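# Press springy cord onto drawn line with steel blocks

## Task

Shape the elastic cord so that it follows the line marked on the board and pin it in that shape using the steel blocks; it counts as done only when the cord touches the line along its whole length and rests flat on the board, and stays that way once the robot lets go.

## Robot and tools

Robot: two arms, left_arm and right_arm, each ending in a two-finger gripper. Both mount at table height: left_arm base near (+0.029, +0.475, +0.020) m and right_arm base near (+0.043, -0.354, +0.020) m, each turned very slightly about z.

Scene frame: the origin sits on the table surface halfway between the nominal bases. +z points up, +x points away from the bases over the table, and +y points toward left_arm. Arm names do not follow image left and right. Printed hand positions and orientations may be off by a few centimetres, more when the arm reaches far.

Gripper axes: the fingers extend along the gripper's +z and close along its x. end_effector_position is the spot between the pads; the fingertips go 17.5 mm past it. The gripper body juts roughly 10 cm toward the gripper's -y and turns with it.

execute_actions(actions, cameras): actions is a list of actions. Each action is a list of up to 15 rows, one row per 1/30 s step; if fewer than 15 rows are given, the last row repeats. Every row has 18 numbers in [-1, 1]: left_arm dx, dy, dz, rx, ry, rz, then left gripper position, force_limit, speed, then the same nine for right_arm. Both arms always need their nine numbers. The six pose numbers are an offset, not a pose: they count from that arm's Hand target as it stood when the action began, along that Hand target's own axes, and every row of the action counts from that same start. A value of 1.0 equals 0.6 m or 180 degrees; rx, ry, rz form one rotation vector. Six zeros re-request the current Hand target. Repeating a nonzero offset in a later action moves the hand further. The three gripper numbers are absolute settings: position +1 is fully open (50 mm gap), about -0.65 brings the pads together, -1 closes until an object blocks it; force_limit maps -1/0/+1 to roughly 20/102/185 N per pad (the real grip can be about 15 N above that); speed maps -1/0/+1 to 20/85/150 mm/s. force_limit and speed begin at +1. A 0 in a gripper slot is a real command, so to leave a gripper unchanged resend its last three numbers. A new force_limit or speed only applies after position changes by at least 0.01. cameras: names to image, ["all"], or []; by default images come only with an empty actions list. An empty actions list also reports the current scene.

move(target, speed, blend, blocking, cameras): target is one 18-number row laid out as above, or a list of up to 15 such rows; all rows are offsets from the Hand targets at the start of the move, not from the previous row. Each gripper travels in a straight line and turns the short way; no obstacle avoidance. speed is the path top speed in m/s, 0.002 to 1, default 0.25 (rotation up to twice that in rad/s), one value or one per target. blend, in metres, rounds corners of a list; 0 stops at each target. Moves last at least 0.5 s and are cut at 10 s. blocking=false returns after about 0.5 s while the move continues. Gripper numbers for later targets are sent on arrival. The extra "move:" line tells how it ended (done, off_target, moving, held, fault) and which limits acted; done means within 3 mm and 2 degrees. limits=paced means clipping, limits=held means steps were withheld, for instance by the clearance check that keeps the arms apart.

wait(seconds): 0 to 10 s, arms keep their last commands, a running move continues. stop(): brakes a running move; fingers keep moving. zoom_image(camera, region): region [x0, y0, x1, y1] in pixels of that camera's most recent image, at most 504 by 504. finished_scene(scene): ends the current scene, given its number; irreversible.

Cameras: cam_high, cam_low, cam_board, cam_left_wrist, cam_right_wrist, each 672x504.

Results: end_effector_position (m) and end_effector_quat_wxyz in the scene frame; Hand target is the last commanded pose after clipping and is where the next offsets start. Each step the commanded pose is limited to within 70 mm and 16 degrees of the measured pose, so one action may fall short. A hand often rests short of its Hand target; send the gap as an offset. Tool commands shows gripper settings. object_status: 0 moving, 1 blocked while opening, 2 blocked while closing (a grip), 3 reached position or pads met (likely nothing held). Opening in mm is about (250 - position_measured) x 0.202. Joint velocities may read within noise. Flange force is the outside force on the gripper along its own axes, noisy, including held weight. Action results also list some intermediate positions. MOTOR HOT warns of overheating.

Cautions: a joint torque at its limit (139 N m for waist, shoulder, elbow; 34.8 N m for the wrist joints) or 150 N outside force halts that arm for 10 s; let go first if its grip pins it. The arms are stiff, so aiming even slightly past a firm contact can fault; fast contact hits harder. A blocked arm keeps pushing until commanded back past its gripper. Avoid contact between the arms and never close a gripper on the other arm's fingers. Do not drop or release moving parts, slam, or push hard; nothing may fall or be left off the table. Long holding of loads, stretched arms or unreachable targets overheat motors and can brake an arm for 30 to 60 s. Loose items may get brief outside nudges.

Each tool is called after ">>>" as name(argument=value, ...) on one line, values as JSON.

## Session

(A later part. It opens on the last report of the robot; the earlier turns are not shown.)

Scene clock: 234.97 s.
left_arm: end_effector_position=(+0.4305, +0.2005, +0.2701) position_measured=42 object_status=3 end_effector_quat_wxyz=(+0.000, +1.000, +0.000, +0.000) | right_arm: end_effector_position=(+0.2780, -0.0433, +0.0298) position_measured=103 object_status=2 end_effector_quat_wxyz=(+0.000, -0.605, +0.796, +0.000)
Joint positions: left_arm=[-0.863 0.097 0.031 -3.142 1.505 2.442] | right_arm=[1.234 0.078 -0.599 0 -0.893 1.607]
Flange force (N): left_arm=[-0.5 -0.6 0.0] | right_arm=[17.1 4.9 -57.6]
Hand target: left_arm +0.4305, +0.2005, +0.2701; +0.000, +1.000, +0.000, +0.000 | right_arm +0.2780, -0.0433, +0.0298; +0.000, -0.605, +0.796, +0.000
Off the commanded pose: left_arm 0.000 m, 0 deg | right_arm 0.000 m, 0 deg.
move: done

>>> move(target=[[0,0,0,0,0,0,0.74,-0.7,0,0,0,-0.0012,0,0,0,-1,-0.7,0],[0,0,0,0,0,0,0.74,-0.7,0,0,0,-0.0012,0,0,0,0.74,-0.7,0],[0,0,0,0,0,0,0.74,-0.7,0,0,0,-0.15,0,0,0,0.74,-0.7,0],[-0.0188,0.1052,0.2835,0,0,-0.0378,0.74,-0.7,0,0.0478,-0.3107,-0.117,0,0,0.376,0.74,-0.7,0]], speed=[0.03,0.03,0.15,0.4], cameras=["cam_left_wrist","cam_right_wrist","cam_board"])

Scene clock: 243.53 s.
left_arm: end_effector_position=(+0.4233, +0.1632, +0.1689) position_measured=42 object_status=3 end_effector_quat_wxyz=(+0.000, +0.999, +0.035, +0.000) | right_arm: end_effector_position=(+0.3819, -0.0911, +0.1080) position_measured=42 object_status=3 end_effector_quat_wxyz=(+0.000, -0.287, +0.958, +0.002)
Joint positions: left_arm=[-0.923 0.183 -0.112 -3.141 1.277 2.572] | right_arm=[0.937 0.057 -0.405 -0.002 -1.106 1.189]
Flange force (N): left_arm=[-0.1 -0.7 -0.4] | right_arm=[9.5 0.9 0.0]
Hand target: left_arm +0.4233, +0.1632, +0.1689; +0.000, +0.999, +0.035, +0.000 (not the last commanded pose) | right_arm +0.3819, -0.0910, +0.1080; +0.000, -0.288, +0.958, +0.002 (not the last commanded pose)
Off the commanded pose: left_arm 0.074 m, 3 deg | right_arm 0.075 m, 27 deg.
move: held (left_arm, right_arm; a check stopped the path); path passed 3 of 4 targets; limits=held
pose unreachable (left arm): on one or more control steps of this call, first in action 0 (counted from 0), this arm could not follow its commanded pose, so it was not sent that pose on those steps. It may still have moved: this result reports where it is.
cause: moving toward the commanded pose would bring a part of the arm too close to another arm (a part of this arm just beyond joint 4 (forearm roll) and a part of the right arm just beyond its joint 4 (forearm roll), along the way the arms are being sent, or toward where that arm still pushes).
pose unreachable (right arm): on one or more control steps of this call, first in action 0 (counted from 0), this arm could not follow its commanded pose, so it was not sent that pose on those steps. It may still have moved: this result reports where it is.
cause: moving toward the commanded pose would bring a part of the arm too close to another arm (a part of this arm just beyond joint 4 (forearm roll) and a part of the left arm just beyond its joint 4 (forearm roll), at the place that arm was heading or pushing toward when its own hold began).
Images, in order (width x height): cam_board 672x504, cam_left_wrist 672x504, cam_right_wrist 672x504.

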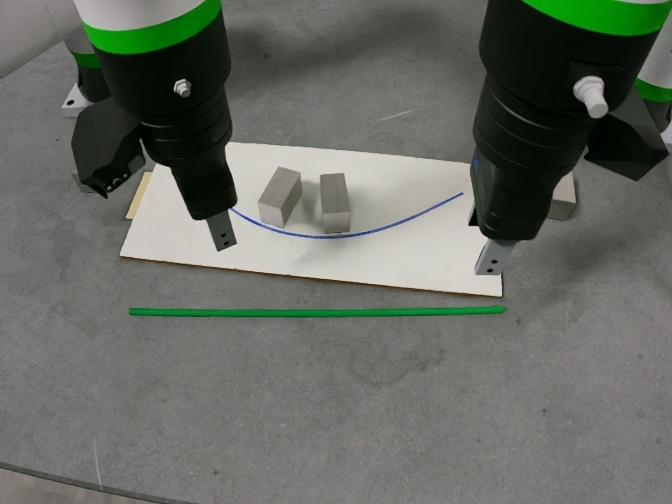

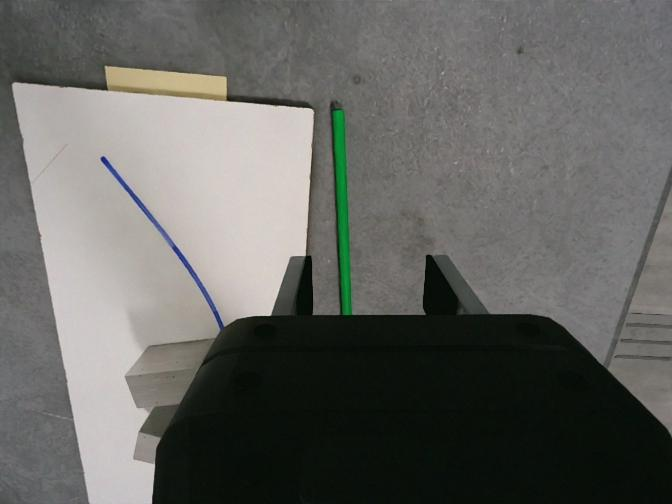

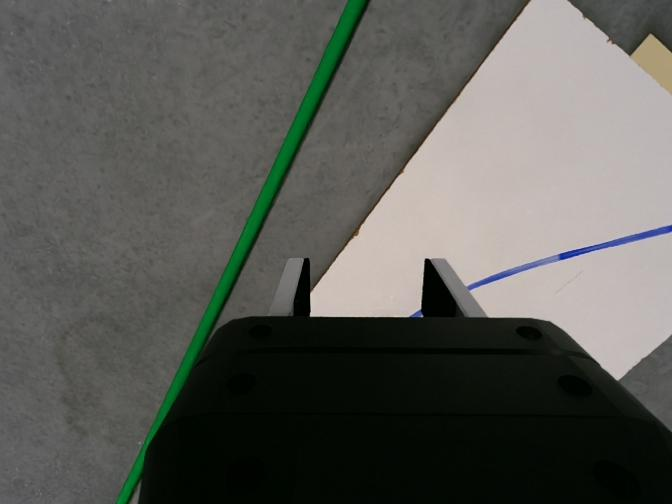

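>>> move(target=[-0.012,-0.008,0.1148,0,0,-0.0156,0.74,-0.7,0,-0.045,-0.1487,0.0133,0,0,0.1478,0.74,-0.7,0], speed=0.25, cameras=["cam_left_wrist","cam_right_wrist"])

Scene clock: 250.40 s.
left_arm: end_effector_position=(+0.4157, +0.1675, +0.1000) position_measured=42 object_status=3 end_effector_quat_wxyz=(+0.000, +0.998, +0.060, +0.000) | right_arm: end_effector_position=(+0.4535, -0.1505, +0.0998) position_measured=42 object_status=3 end_effector_quat_wxyz=(+0.000, -0.060, +0.998, +0.002)
Joint positions: left_arm=[-0.93 0.225 -0.233 -3.141 1.114 2.628] | right_arm=[0.717 0.139 -0.336 -0.003 -1.094 0.945]
Flange force (N): left_arm=[-0.5 -1.0 -1.2] | right_arm=[9.9 -1.4 -1.3]
Hand target: left_arm +0.4157, +0.1676, +0.1000; +0.000, +0.998, +0.060, +0.000 | right_arm +0.4536, -0.1506, +0.0998; +0.000, -0.059, +0.998, +0.002
Off the commanded pose: left_arm 0.000 m, 0 deg | right_arm 0.000 m, 0 deg.
move: done
Images, in order (width x height): cam_left_wrist 672x504, cam_right_wrist 672x504.

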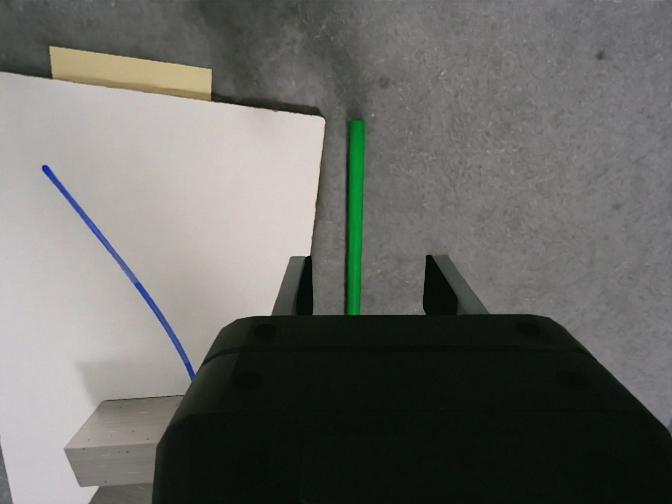

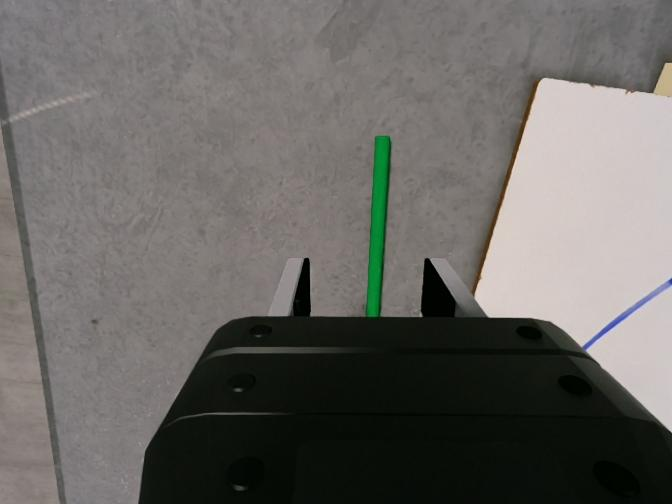

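>>> move(target=[[0,0,0.1317,0,0,0,0.74,-0.7,0,0.015,0,0.1317,0,0,0,0.74,-0.7,0],[0,0,0.1317,0,0,0,-1,-0.9,-0.5,0.015,0,0.1317,0,0,0,-1,-0.9,-0.5],[0,0,0.05,0,0,0,-1,-0.9,-0.5,0.015,0,0.05,0,0,0,-1,-0.9,-0.5]], speed=[0.12,0.1,0.1], cameras=["cam_left_wrist","cam_right_wrist","cam_board"])

Scene clock: 256.83 s.
left_arm: end_effector_position=(+0.4153, +0.1683, +0.0269) position_measured=42 object_status=3 end_effector_quat_wxyz=(-0.001, +0.998, +0.060, -0.001) | right_arm: end_effector_position=(+0.4446, -0.1514, +0.0209) position_measured=42 object_status=3 end_effector_quat_wxyz=(+0.000, -0.059, +0.998, +0.002)
Joint positions: left_arm=[-0.931 0.32 -0.308 -3.142 0.946 2.628] | right_arm=[0.73 0.233 -0.441 -0.003 -0.895 0.933]
Flange force (N): left_arm=[-0.7 -1.1 -0.4] | right_arm=[8.8 -2.1 -2.3]
Flange force when the fault began (N): left_arm=[-28.6 -22.8 -127.7]
Hand target: left_arm +0.4153, +0.1683, +0.0269; -0.001, +0.998, +0.060, -0.001 (not the last commanded pose) | right_arm +0.4446, -0.1514, +0.0208; +0.000, -0.059, +0.998, +0.002 (not the last commanded pose)
Tool commands: left_gripper/position=+0.741176 left_gripper/force_limit=-0.701961 left_gripper/speed=+0.003922 right_gripper/position=+0.74 right_gripper/force_limit=-0.7 right_gripper/speed=+0.0
Off the commanded pose: left_arm 0.043 m, 0 deg | right_arm 0.049 m, 0 deg.
FORCE FAULT: contact force on the left arm reached its limit, and that arm stopped. The contact can be on any part of that arm, not only on its tool. That arm's remaining commands of this call were not run. That arm is still stopped at the end of this call. That arm stays stopped for about 10 more seconds. Until then a move that you send moves the other arm only, and its call returns only when the move has ended. Once the stop has ended, the next robot result says so. If the stop ends while you think or write, that arm runs what you send next, counted from a new Hand target: where the arm stands when the stop ends. While its stop runs, that arm takes no new command, but its gripper still runs the gripper command that each later call begins with. Until it ends, the stop uses up actions while you think or wait. An arm that is not stopped still takes commands.
move: fault (left_arm), off_target (right_arm); path passed 1 of 3 targets; target 2's new numbers were not sent
Images, in order (width x height): cam_board 672x504, cam_left_wrist 672x504, cam_right_wrist 672x504.

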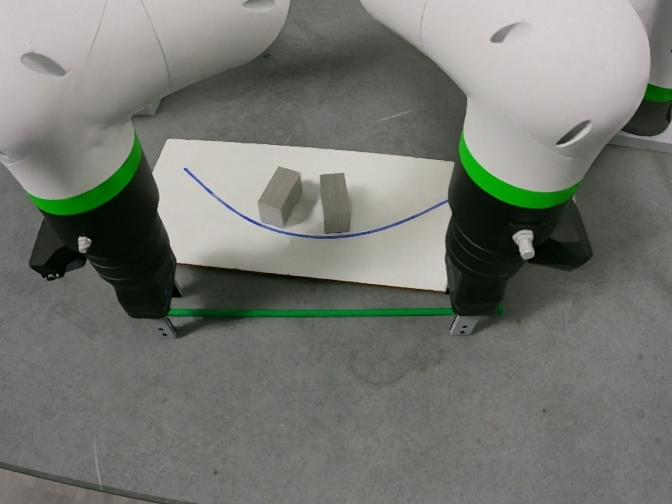

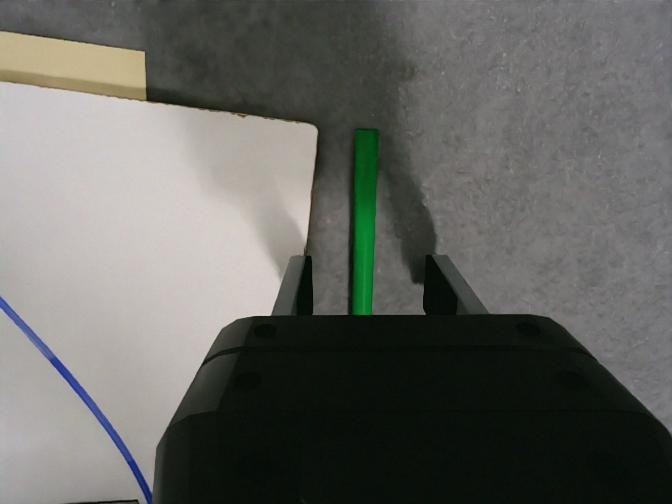

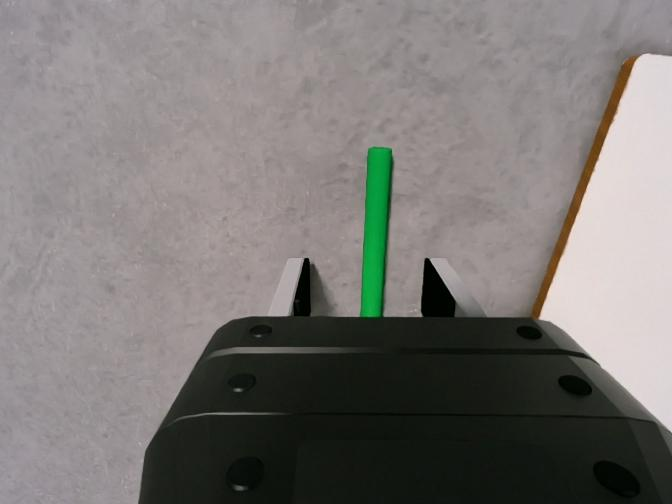

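>>> move(target=[0,0,0,0,0,0,0.74,-0.7,0,0,0,0,0,0,0,-1,-0.9,-0.5])

>>> wait(seconds=10)

Scene clock: 261.20 s.
left_arm: end_effector_position=(+0.4153, +0.1683, +0.0269) position_measured=42 object_status=3 end_effector_quat_wxyz=(-0.001, +0.998, +0.060, -0.001) | right_arm: end_effector_position=(+0.4446, -0.1514, +0.0208) position_measured=215 object_status=2 end_effector_quat_wxyz=(+0.000, -0.059, +0.998, +0.002)
Joint positions: left_arm=[-0.931 0.32 -0.308 -3.142 0.946 2.628] | right_arm=[0.73 0.233 -0.441 -0.003 -0.895 0.933]
Flange force (N): left_arm=[-0.9 -1.1 -0.6] | right_arm=[8.0 -1.7 -2.3]
Hand target: left_arm +0.4153, +0.1683, +0.0269; -0.001, +0.998, +0.060, -0.001 | right_arm +0.4446, -0.1514, +0.0208; +0.000, -0.059, +0.998, +0.002
Tool commands: left_gripper/position=+0.741176 left_gripper/force_limit=-0.701961 left_gripper/speed=+0.003922 right_gripper/position=-1.0 right_gripper/force_limit=-0.9 right_gripper/speed=-0.5
Off the commanded pose: right_arm 0.000 m, 0 deg.
FORCE FAULT, CONTINUED: the left arm was still stopped when this call began, by the force fault that an earlier result reported. Since the last result the stop counts as 6 of the actions that you can send in this scene. That arm ran no command of this call. That arm is still stopped at the end of this call. That arm stays stopped for about 5 more seconds. If the stop ends while you think or write, that arm runs what you send next, counted from a new Hand target: where the arm stands when the stop ends. While its stop runs, that arm takes no new command, but its gripper still runs the gripper command that each later call begins with.
move: done (right_arm), not run (left_arm; its earlier fault stop)

Scene clock: 271.20 s.
left_arm: end_effector_position=(+0.4153, +0.1683, +0.0269) position_measured=42 object_status=3 end_effector_quat_wxyz=(-0.001, +0.998, +0.060, -0.001) | right_arm: end_effector_position=(+0.4446, -0.1514, +0.0208) position_measured=215 object_status=2 end_effector_quat_wxyz=(+0.000, -0.059, +0.998, +0.002)
Joint positions: left_arm=[-0.931 0.32 -0.308 -3.142 0.946 2.628] | right_arm=[0.73 0.233 -0.441 -0.003 -0.895 0.933]
Flange force (N): left_arm=[-0.3 -0.8 -0.7] | right_arm=[7.3 -1.6 -2.4]
Hand target: left_arm +0.4153, +0.1683, +0.0269; -0.001, +0.998, +0.060, -0.001 | right_arm +0.4446, -0.1514, +0.0208; +0.000, -0.059, +0.998, +0.002
Tool commands: left_gripper/position=+0.741176 left_gripper/force_limit=-0.701961 left_gripper/speed=+0.003922 right_gripper/position=-1.0 right_gripper/force_limit=-0.9 right_gripper/speed=-0.5
Off the commanded pose: right_arm 0.000 m, 0 deg.
FORCE FAULT, CONTINUED: the left arm's stop, for the force fault that an earlier result reported, is over. The rest of the stop counts as 11 of the actions that you can send in this scene. During its stop the left arm's controller moved it back a little. That arm's target is now where it stood when the stop ended, not its last command. That arm accepts commands again.
wait: 10.00 s; at rest by 0.17 s

>>> move(target=[[0.0025,0,-0.008,0,0,0,0.74,-0.7,0,0,0,0,0,0,0,-1,-0.9,-0.5],[0.0025,0,-0.008,0,0,0,0.078,-0.9,0,0,0,0,0,0,0,-1,-0.9,-0.5],[0.0025,0,0.0102,0,0,0,0.078,-0.9,-0.5,0,0,0,0,0,0,-1,-0.9,-0.5],[0.0025,0,0.0102,0,0,0,-1,-0.9,-0.5,0,0,0,0,0,0,-1,-0.9,-0.5],[0.0025,0,-0.06,0,0,0,-1,-0.9,-0.5,0,0,-0.07,0,0,0,-1,-0.9,-0.5]], speed=[0.05,0.05,0.05,0.05,0.1], cameras=["cam_left_wrist","cam_right_wrist","cam_board"])

Scene clock: 279.63 s.
left_arm: end_effector_position=(+0.4169, +0.1684, +0.0629) position_measured=214 object_status=2 end_effector_quat_wxyz=(-0.001, +0.998, +0.060, -0.001) | right_arm: end_effector_position=(+0.4447, -0.1516, +0.0628) position_measured=215 object_status=2 end_effector_quat_wxyz=(+0.000, -0.060, +0.998, +0.002)
Joint positions: left_arm=[-0.928 0.272 -0.272 -3.142 1.03 2.626] | right_arm=[0.729 0.167 -0.402 -0.003 -1 0.933]
Flange force (N): left_arm=[-0.5 -0.1 0.0] | right_arm=[8.8 -1.5 -2.1]
Hand target: left_arm +0.4169, +0.1684, +0.0629; -0.001, +0.998, +0.060, -0.001 | right_arm +0.4446, -0.1516, +0.0628; +0.000, -0.059, +0.998, +0.002
Off the commanded pose: left_arm 0.000 m, 0 deg | right_arm 0.000 m, 0 deg.
move: done
Images, in order (width x height): cam_board 672x504, cam_left_wrist 672x504, cam_right_wrist 672x504.

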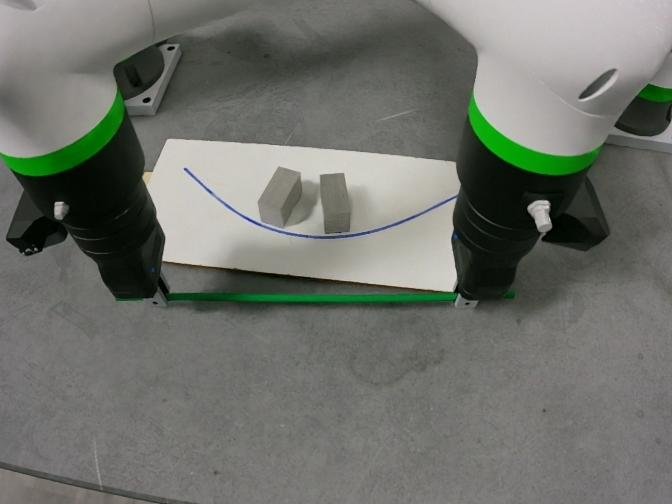

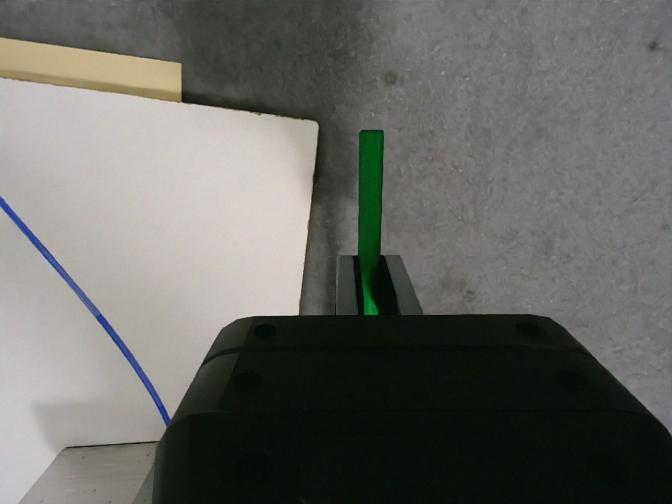

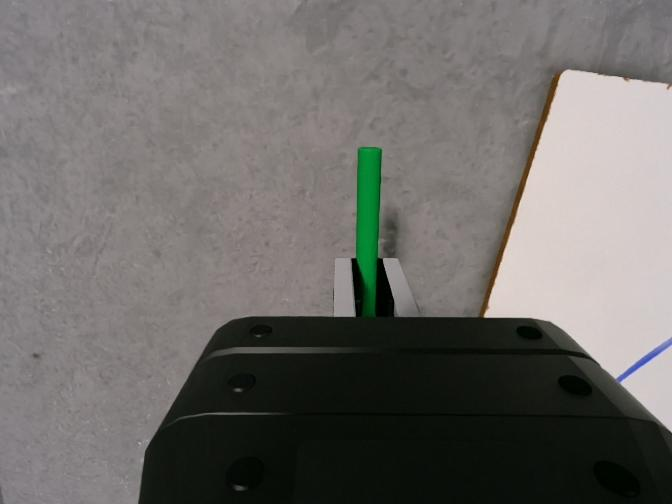

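>>> move(target=[[-0.1475,0.0146,0,0,0,0.0544,-1,-0.9,-0.5,0.2204,-0.0075,0,0,0,0.054,-1,-0.9,-0.5],[-0.1475,0.0146,0.0573,0,0,0.0544,-1,-0.9,-0.5,0.2204,-0.0075,0.0573,0,0,0.054,-1,-0.9,-0.5],[-0.1475,0.0146,0.0573,0,0,0.0544,0.078,-0.9,-0.5,0.2204,-0.0075,0.0573,0,0,0.054,0.078,-0.9,-0.5],[-0.1475,0.0146,-0.13,0,0,0.0544,0.078,-0.9,-0.5,0.2204,-0.0075,-0.13,0,0,0.054,0.078,-0.9,-0.5]], speed=[0.15,0.06,0.1,0.15], cameras=["cam_left_wrist","cam_right_wrist","cam_board"])

Scene clock: 290.60 s.
left_arm: end_effector_position=(+0.3302, +0.1490, +0.1410) position_measured=141 object_status=3 end_effector_quat_wxyz=(-0.001, +1.000, -0.026, -0.001) | right_arm: end_effector_position=(+0.3139, -0.1720, +0.1407) position_measured=141 object_status=3 end_effector_quat_wxyz=(+0.000, +0.025, +1.000, +0.002)
Joint positions: left_arm=[-1.115 0.063 -0.315 -3.141 1.196 2.641] | right_arm=[0.971 -0.26 -0.606 -0.002 -1.222 0.521]
Flange force (N): left_arm=[-0.9 -1.5 -0.1] | right_arm=[8.0 -4.2 0.9]
Hand target: left_arm +0.3302, +0.1490, +0.1410; -0.001, +1.000, -0.026, -0.001 | right_arm +0.3139, -0.1720, +0.1407; +0.000, +0.025, +1.000, +0.002
Off the commanded pose: left_arm 0.000 m, 0 deg | right_arm 0.000 m, 0 deg.
move: done
Images, in order (width x height): cam_board 672x504, cam_left_wrist 672x504, cam_right_wrist 672x504.

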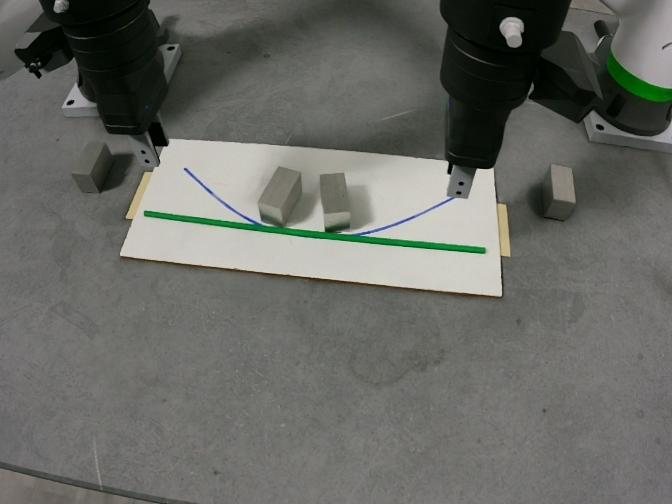

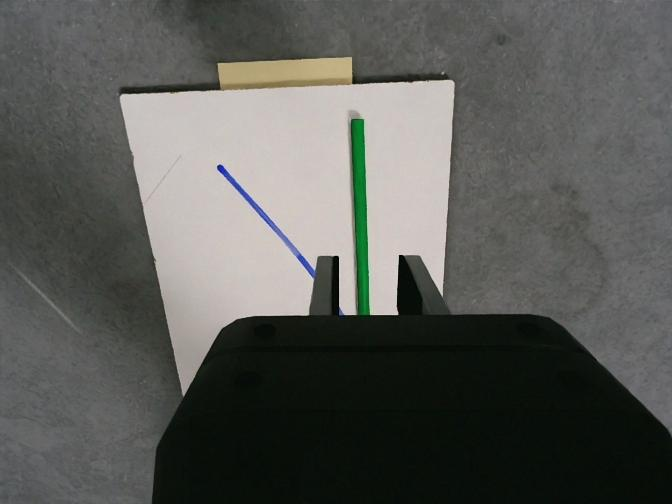

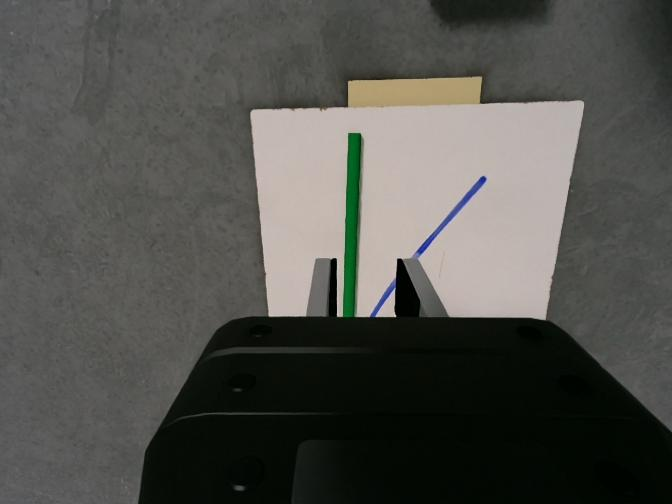

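>>> move(target=[-0.1786,-0.2571,0.085,0,0,0.5133,0.9,-0.9,0,0.0878,-0.2559,0.085,0,0,0.4878,0.9,-0.9,0], speed=0.4, cameras=["cam_left_wrist","cam_right_wrist"])

Scene clock: 303.83 s.
left_arm: end_effector_position=(+0.2310, +0.3087, +0.0906) position_measured=18 object_status=3 end_effector_quat_wxyz=(+0.000, +0.673, -0.739, -0.002) | right_arm: end_effector_position=(+0.2535, -0.3225, +0.0893) position_measured=18 object_status=3 end_effector_quat_wxyz=(-0.001, +0.711, +0.703, +0.001)
Joint positions: left_arm=[-1.201 -0.412 -0.832 -3.141 1.154 1.115] | right_arm=[0.773 -0.626 -0.941 -0.002 -1.254 -0.813]
Flange force (N): left_arm=[-3.0 -0.6 -0.6] | right_arm=no reading
Hand target: left_arm +0.2310, +0.3087, +0.0906; +0.000, -0.673, +0.739, +0.002 | right_arm +0.2535, -0.3225, +0.0893; -0.001, +0.711, +0.703, +0.001
Off the commanded pose: left_arm 0.000 m, 0 deg | right_arm 0.000 m, 0 deg.
move: done
Images, in order (width x height): cam_left_wrist 672x504, cam_right_wrist 672x504.

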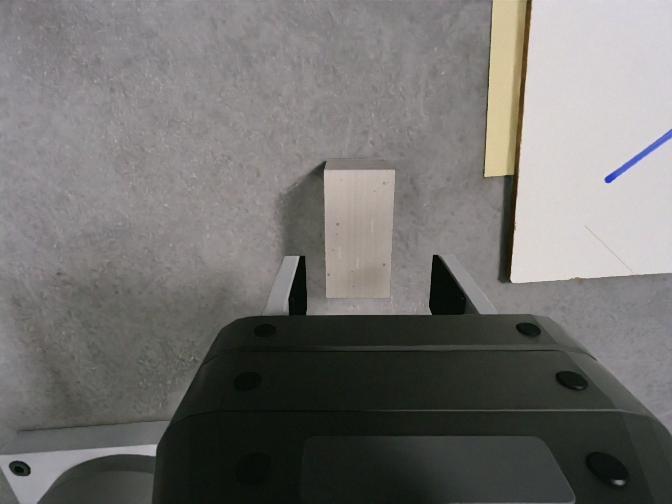

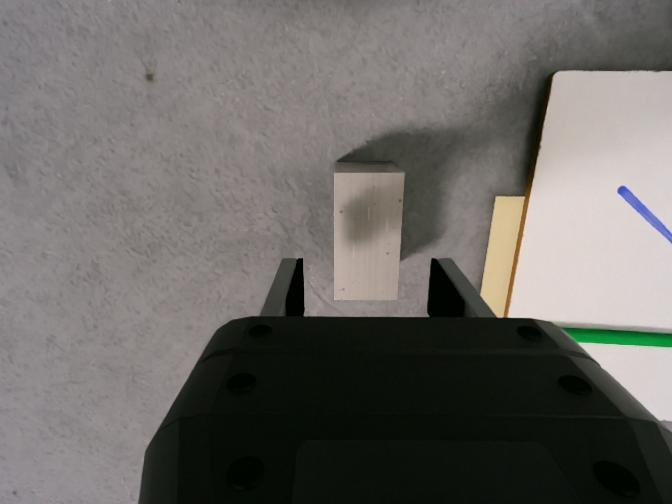

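>>> move(target=[[0,0.005,0.1093,0,0,0,0.9,-0.7,0,0.004,0.005,0.1072,0,0,0,0.9,-0.7,0],[0,0.005,0.1093,0,0,0,-1,-0.7,0,0.004,0.005,0.1072,0,0,0,-1,-0.7,0],[0,0.005,-0.03,0,0,0,-1,-0.7,0,0.004,0.005,-0.03,0,0,0,-1,-0.7,0],[0.2088,-0.252,0.0343,0,0,-0.0294,-1,-0.7,0,0.2393,0.165,0.0322,0,0,-0.0033,-1,-0.7,0]], speed=[0.15,0.1,0.2,0.3], cameras=["cam_left_wrist","cam_right_wrist","cam_board"])

Scene clock: 320.70 s.
left_arm: end_effector_position=(+0.3698, +0.1700, +0.0695) position_measured=103 object_status=2 end_effector_quat_wxyz=(+0.000, +0.707, -0.708, -0.002) | right_arm: end_effector_position=(+0.3542, -0.1801, +0.0704) position_measured=103 object_status=2 end_effector_quat_wxyz=(-0.001, +0.708, +0.706, +0.001)
Joint positions: left_arm=[-1.011 0.179 -0.371 -3.141 1.025 1.018] | right_arm=[0.852 -0.079 -0.64 -0.002 -1.008 -0.882]
Flange force (N): left_arm=[-0.5 0.1 4.1] | right_arm=[-2.4 -8.6 4.3]
Hand target: left_arm +0.3698, +0.1699, +0.0694; +0.000, +0.707, -0.708, -0.002 | right_arm +0.3542, -0.1801, +0.0704; -0.001, +0.708, +0.706, +0.001
Off the commanded pose: left_arm 0.000 m, 0 deg | right_arm 0.000 m, 0 deg.
move: done; limits=paced
Images, in order (width x height): cam_board 672x504, cam_left_wrist 672x504, cam_right_wrist 672x504.

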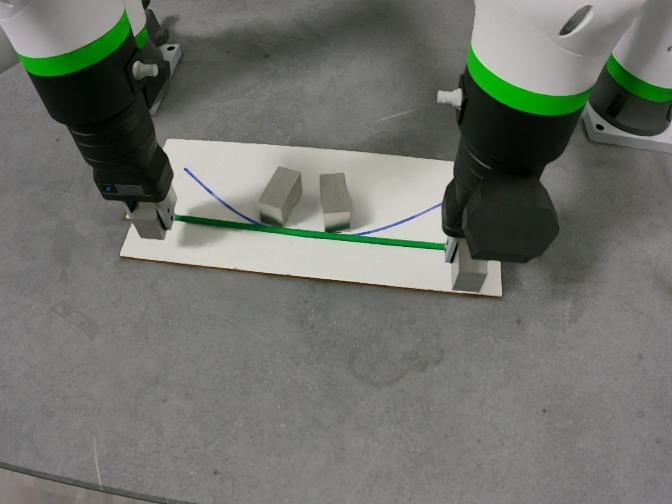

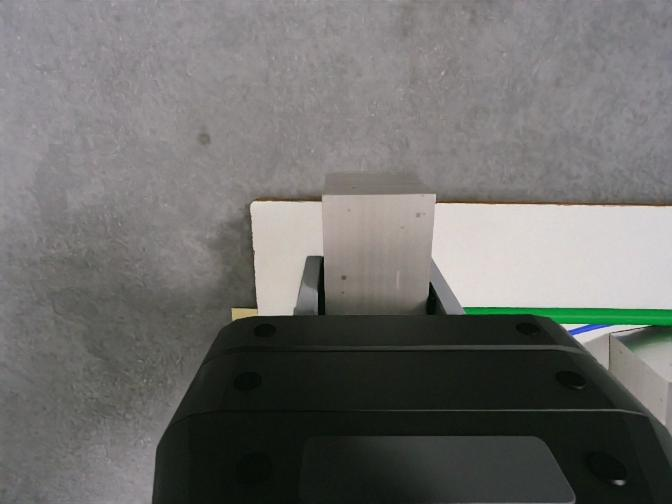

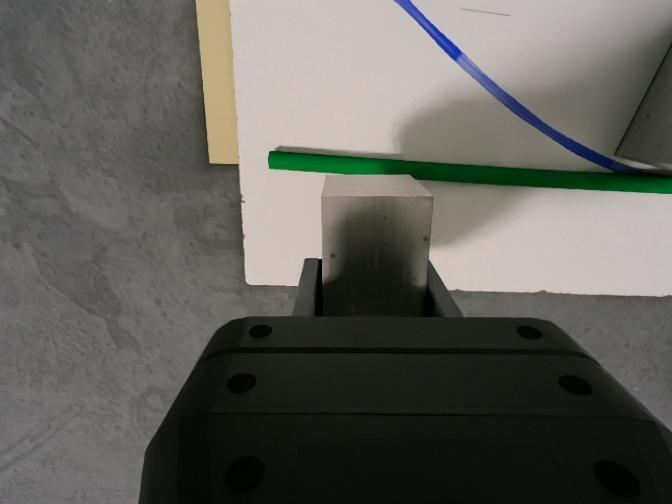

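>>> move(target=[[0,0,0.061,0,0,0,-1,-0.7,0,0,0,0.0637,0,0,0,-1,-0.7,0],[-0.0193,0.082,0.061,0,0,-0.1111,-1,-0.7,0,-0.0215,-0.076,0.0637,0,0,0.1111,-1,-0.7,0],[-0.0257,0.1608,0.061,0,0,-0.2056,-1,-0.7,0,-0.0357,-0.143,0.0637,0,0,0.2128,-1,-0.7,0]], speed=[0.06,0.05,0.05], blend=[0,0.01,0], cameras=["cam_left_wrist","cam_right_wrist","cam_board"])

>>> zoom_image(camera="cam_board", region=[120, 120, 500, 300])

Scene clock: 340.27 s.
left_arm: end_effector_position=(+0.2733, +0.1856, +0.0331) position_measured=103 object_status=2 end_effector_quat_wxyz=(-0.001, +0.895, -0.447, -0.001) | right_arm: end_effector_position=(+0.2684, -0.2012, +0.0321) position_measured=103 object_status=2 end_effector_quat_wxyz=(-0.001, +0.900, +0.435, +0.001)
Joint positions: left_arm=[-1.212 0.048 -0.621 -3.141 0.904 1.864] | right_arm=[1.062 -0.267 -0.898 -0.002 -0.937 -1.761]
Flange force (N): left_arm=[0.3 -0.7 1.1] | right_arm=[16.1 8.6 -59.9]
Hand target: left_arm +0.2733, +0.1856, +0.0331; -0.001, +0.895, -0.447, -0.001 | right_arm +0.2684, -0.2012, +0.0321; -0.001, +0.900, +0.435, +0.001
Off the commanded pose: left_arm 0.000 m, 0 deg | right_arm 0.000 m, 0 deg.
move: done
Images, in order (width x height): cam_board 672x504, cam_left_wrist 672x504, cam_right_wrist 672x504.

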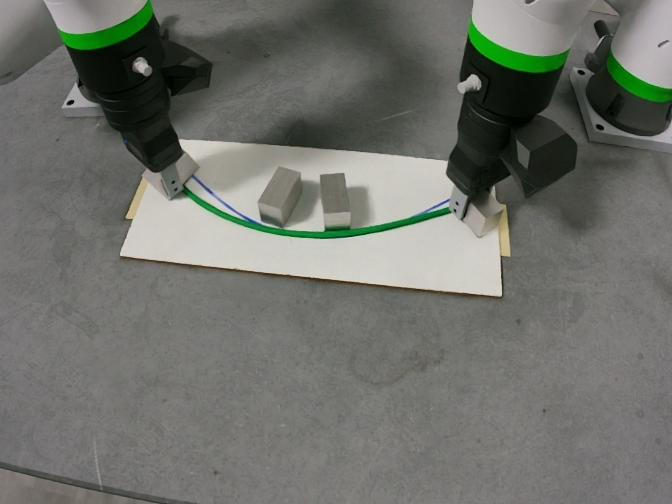

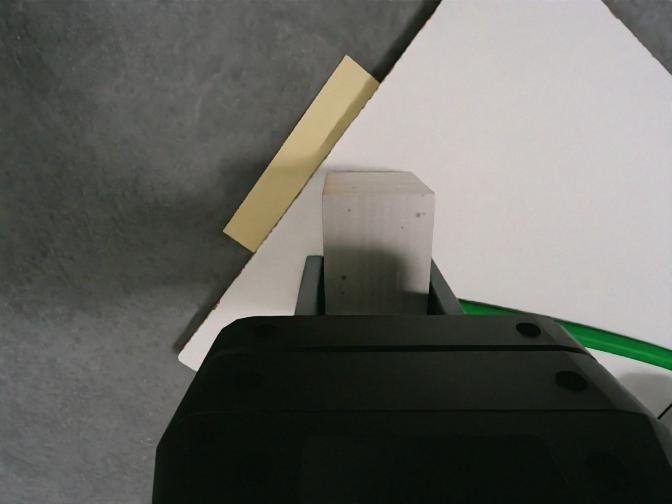

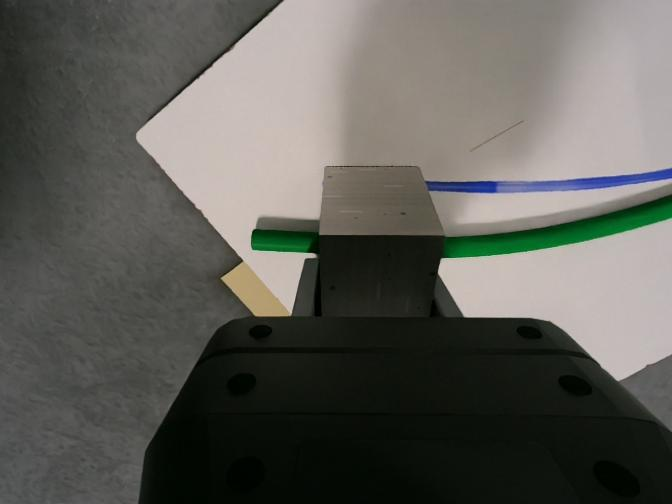

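Scaled by 1.326.

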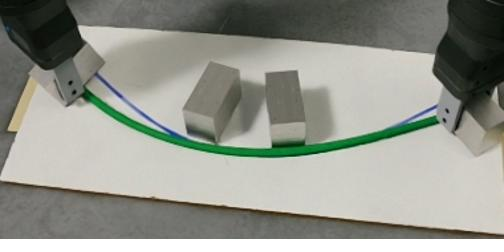

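>>> move(target=[[0.0527,-0.059,0,0,0,0.0933,-1,-0.7,0,0.0523,0.044,-0.002,0,0,-0.1011,-1,-0.7,0],[0.1173,-0.1135,0,0,0,0.2044,-1,-0.7,0,0.1287,0.1055,-0.003,0,0,-0.2122,-1,-0.7,0],[0.1173,-0.1135,0,0,0,0.2044,-1,-0.7,0,0.1287,0.1055,-0.07,0,0,-0.2122,-1,-0.7,0]], speed=[0.06,0.06,0.05], blend=[0.01,0,0], cameras=["cam_left_wrist","cam_right_wrist","cam_board"])

>>> zoom_image(camera="cam_board", region=[120, 120, 500, 300])

Scene clock: 364.97 s.
left_arm: end_effector_position=(+0.3700, +0.1702, +0.0328) position_measured=103 object_status=2 end_effector_quat_wxyz=(+0.000, +0.708, -0.706, -0.002) | right_arm: end_effector_position=(+0.3660, -0.1802, +0.0741) position_measured=103 object_status=2 end_effector_quat_wxyz=(-0.001, +0.708, +0.706, +0.001)
Joint positions: left_arm=[-1.01 0.233 -0.407 -3.141 0.935 1.02] | right_arm=[0.825 -0.057 -0.609 -0.002 -1.017 -0.857]
Flange force (N): left_arm=[-1.4 0.6 5.2] | right_arm=[-3.1 -8.4 4.0]
Hand target: left_arm +0.3700, +0.1702, +0.0328; +0.000, +0.708, -0.706, -0.002 | right_arm +0.3660, -0.1802, +0.0742; -0.001, +0.708, +0.706, +0.001
Off the commanded pose: left_arm 0.000 m, 0 deg | right_arm 0.000 m, 0 deg.
move: done
Images, in order (width x height): cam_board 672x504, cam_left_wrist 672x504, cam_right_wrist 672x504.

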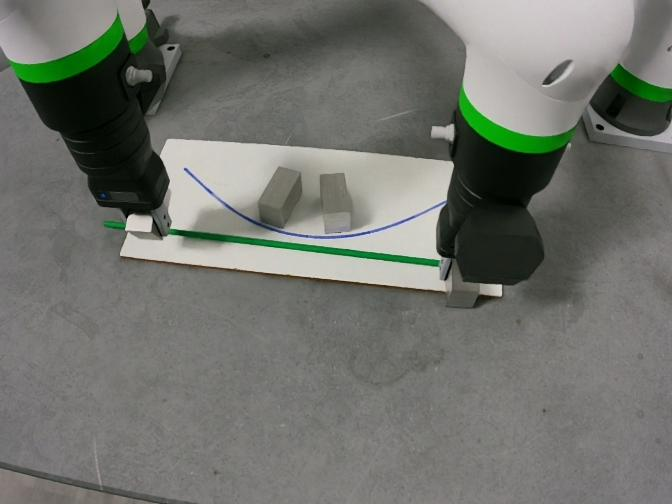

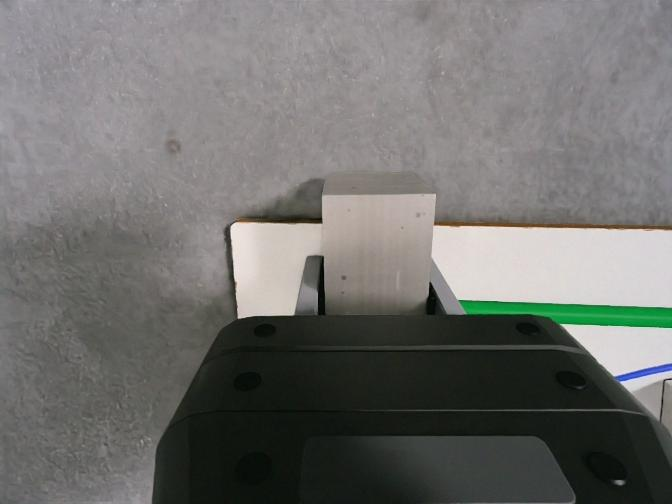

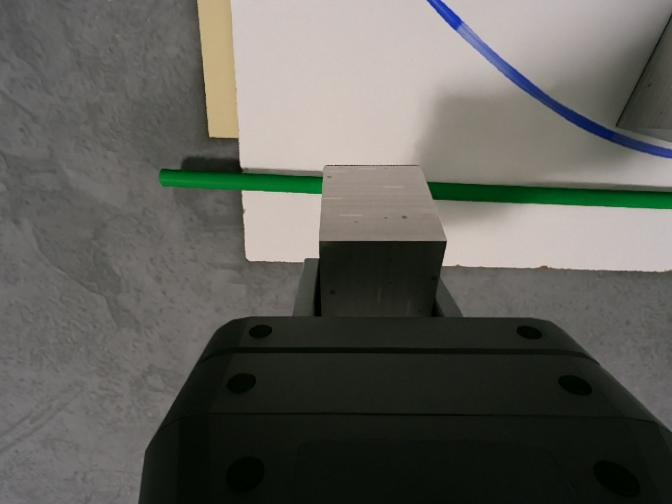

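Scaled by 1.326.

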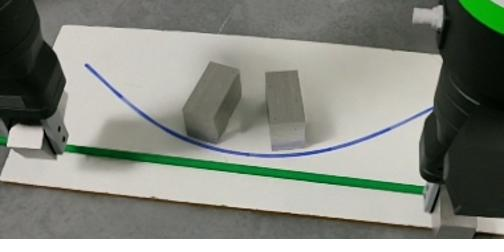

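>>> move(target=[[0,0,-0.145,0,0,0,-1,-0.7,0,-0.25,0.0567,0,0,0,0,-1,-0.7,0],[0,0,-0.145,0,0,0,-1,-0.7,0,-0.25,0.0567,0.0487,0,0,0,-1,-0.7,0],[0,0,-0.145,0,0,0,-1,-0.7,0,-0.25,0.0567,0.07,0,0,0,-1,-0.7,0]], speed=[0.15,0.1,0.02], cameras=["cam_right_wrist"])

Scene clock: 402.90 s.
left_arm: end_effector_position=(+0.3702, +0.1700, +0.1198) position_measured=103 object_status=2 end_effector_quat_wxyz=(+0.000, +0.708, -0.706, -0.002) | right_arm: end_effector_position=(+0.3995, -0.3302, +0.0318) position_measured=103 object_status=2 end_effector_quat_wxyz=(-0.001, +0.708, +0.706, +0.001)
Joint positions: left_arm=[-1.01 0.118 -0.308 -3.141 1.148 1.021] | right_arm=[0.408 -0.007 -0.681 -0.004 -0.896 -0.438]
Flange force (N): left_arm=[-0.8 0.7 5.2] | right_arm=[1.0 -8.5 4.3]
Hand target: left_arm +0.3702, +0.1700, +0.1198; +0.000, +0.708, -0.706, -0.002 | right_arm +0.3994, -0.3302, +0.0317; -0.001, +0.708, +0.706, +0.001
Off the commanded pose: left_arm 0.000 m, 0 deg | right_arm 0.000 m, 0 deg.
move: done
Images, in order (width x height): cam_right_wrist 672x504.

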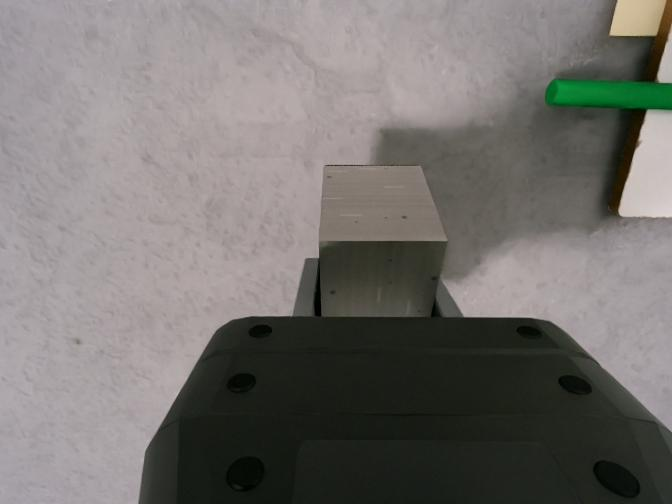

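>>> move(target=[0,0,0,0,0,0,-1,-0.7,0,0,0,0.006,0,0,0,-1,-0.7,0], speed=0.02)

>>> move(target=[0,0,0,0,0,0,-1,-0.7,0,0,0,0.004,0,0,0,-1,-0.7,0], speed=0.02, cameras=["cam_right_wrist","cam_board"])

Scene clock: 407.80 s.
left_arm: end_effector_position=(+0.3702, +0.1700, +0.1198) position_measured=103 object_status=2 end_effector_quat_wxyz=(+0.000, +0.708, -0.706, -0.002) | right_arm: end_effector_position=(+0.3994, -0.3302, +0.0282) position_measured=103 object_status=2 end_effector_quat_wxyz=(-0.001, +0.708, +0.706, +0.001)
Joint positions: left_arm=[-1.01 0.118 -0.308 -3.141 1.148 1.02] | right_arm=[0.408 0 -0.685 -0.004 -0.885 -0.438]
Flange force (N): left_arm=[-0.7 0.5 5.1] | right_arm=[0.8 -8.6 1.8]
Hand target: left_arm +0.3702, +0.1700, +0.1198; +0.000, +0.708, -0.706, -0.002 | right_arm +0.3994, -0.3302, +0.0281; -0.001, +0.708, +0.706, +0.001
Off the commanded pose: left_arm 0.000 m, 0 deg | right_arm 0.000 m, 0 deg.
move: done

Scene clock: 408.50 s.
left_arm: end_effector_position=(+0.3702, +0.1700, +0.1198) position_measured=103 object_status=2 end_effector_quat_wxyz=(+0.000, +0.708, -0.706, -0.002) | right_arm: end_effector_position=(+0.3995, -0.3301, +0.0258) position_measured=103 object_status=2 end_effector_quat_wxyz=(-0.001, +0.708, +0.706, +0.001)
Joint positions: left_arm=[-1.01 0.118 -0.308 -3.141 1.148 1.02] | right_arm=[0.408 0.005 -0.687 -0.004 -0.878 -0.438]
Flange force (N): left_arm=[-1.1 0.5 4.9] | right_arm=[0.0 -15.2 -20.7]
Hand target: left_arm +0.3702, +0.1700, +0.1198; +0.000, +0.708, -0.706, -0.002 | right_arm +0.3994, -0.3302, +0.0257; -0.001, +0.708, +0.706, +0.001
Off the commanded pose: left_arm 0.000 m, 0 deg | right_arm 0.000 m, 0 deg.
move: done
Images, in order (width x height): cam_board 672x504, cam_right_wrist 672x504.

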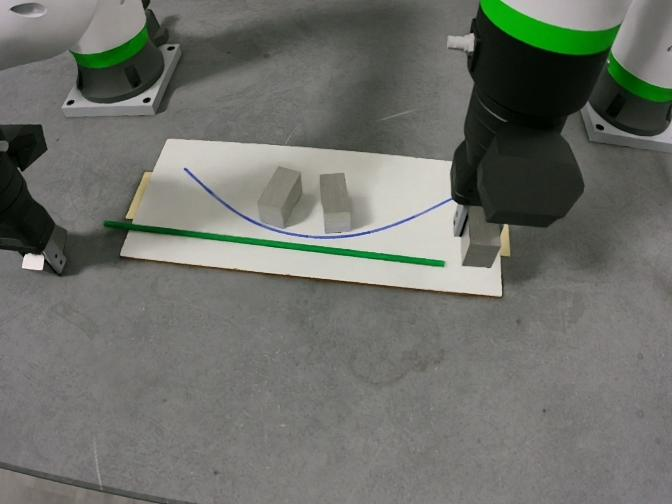

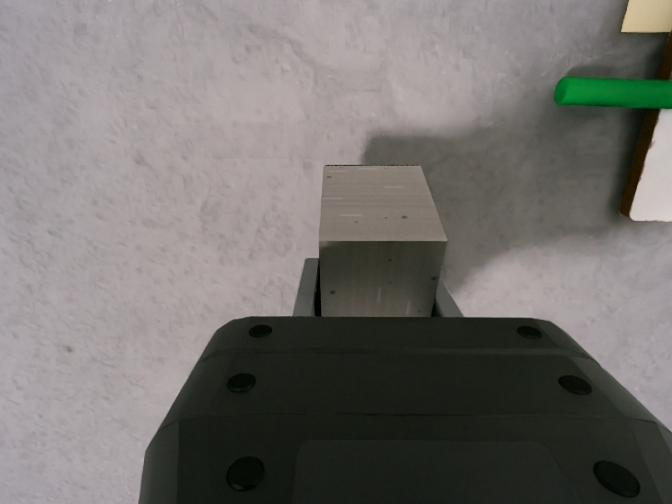

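>>> move(target=[0,0,0,0,0,0,-1,-0.7,0,0,0,0.004,0,0,0,-1,-0.7,0], speed=0.02)

>>> move(target=[0,0,0,0,0,0,-1,-0.7,0,0,0,0.004,0,0,0,-1,-0.7,0], speed=0.02, cameras=["cam_right_wrist","cam_low"])

>>> zoom_image(camera="cam_low", region=[300, 230, 420, 320])

Scene clock: 413.27 s.
left_arm: end_effector_position=(+0.3702, +0.1700, +0.1198) position_measured=103 object_status=2 end_effector_quat_wxyz=(+0.000, +0.708, -0.706, -0.002) | right_arm: end_effector_position=(+0.3994, -0.3302, +0.0233) position_measured=103 object_status=2 end_effector_quat_wxyz=(-0.001, +0.708, +0.706, +0.001)
Joint positions: left_arm=[-1.01 0.118 -0.308 -3.141 1.148 1.02] | right_arm=[0.408 0.01 -0.69 -0.004 -0.87 -0.438]
Flange force (N): left_arm=[-0.3 0.1 4.7] | right_arm=[-0.1 -30.4 -74.3]
Hand target: left_arm +0.3702, +0.1700, +0.1198; +0.000, +0.708, -0.706, -0.002 | right_arm +0.3994, -0.3302, +0.0233; -0.001, +0.708, +0.706, +0.001
Off the commanded pose: left_arm 0.000 m, 0 deg | right_arm 0.000 m, 0 deg.
move: done

Scene clock: 413.97 s.
left_arm: end_effector_position=(+0.3702, +0.1700, +0.1198) position_measured=103 object_status=2 end_effector_quat_wxyz=(+0.000, +0.708, -0.706, -0.002) | right_arm: end_effector_position=(+0.3994, -0.3301, +0.0209) position_measured=103 object_status=2 end_effector_quat_wxyz=(-0.001, +0.708, +0.706, +0.001)
Joint positions: left_arm=[-1.01 0.118 -0.308 -3.141 1.148 1.02] | right_arm=[0.408 0.015 -0.692 -0.004 -0.863 -0.438]
Flange force (N): left_arm=[-1.1 0.4 5.2] | right_arm=[-0.1 -33.2 -72.2]
Hand target: left_arm +0.3702, +0.1700, +0.1198; +0.000, +0.708, -0.706, -0.002 | right_arm +0.3994, -0.3301, +0.0209; -0.001, +0.708, +0.706, +0.001
Off the commanded pose: left_arm 0.000 m, 0 deg | right_arm 0.000 m, 0 deg.
move: done
Images, in order (width x height): cam_low 672x504, cam_right_wrist 672x504.

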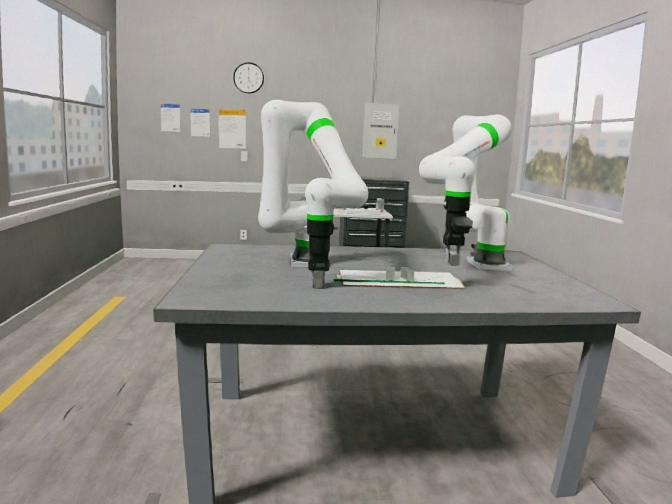

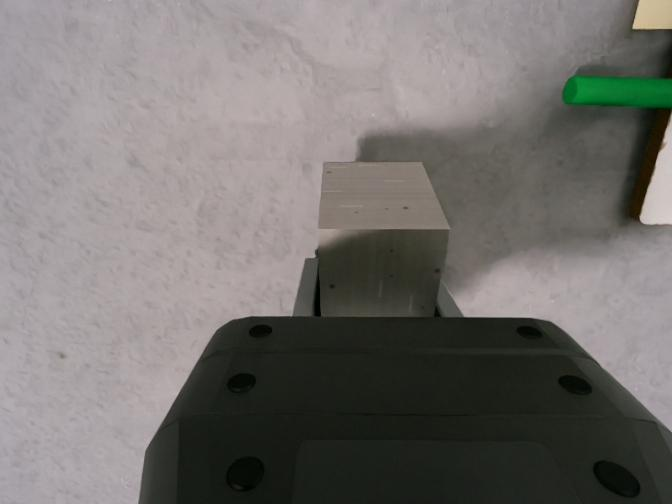

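Scaled by 4.200.

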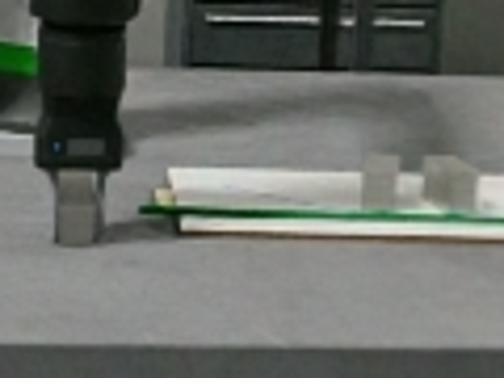

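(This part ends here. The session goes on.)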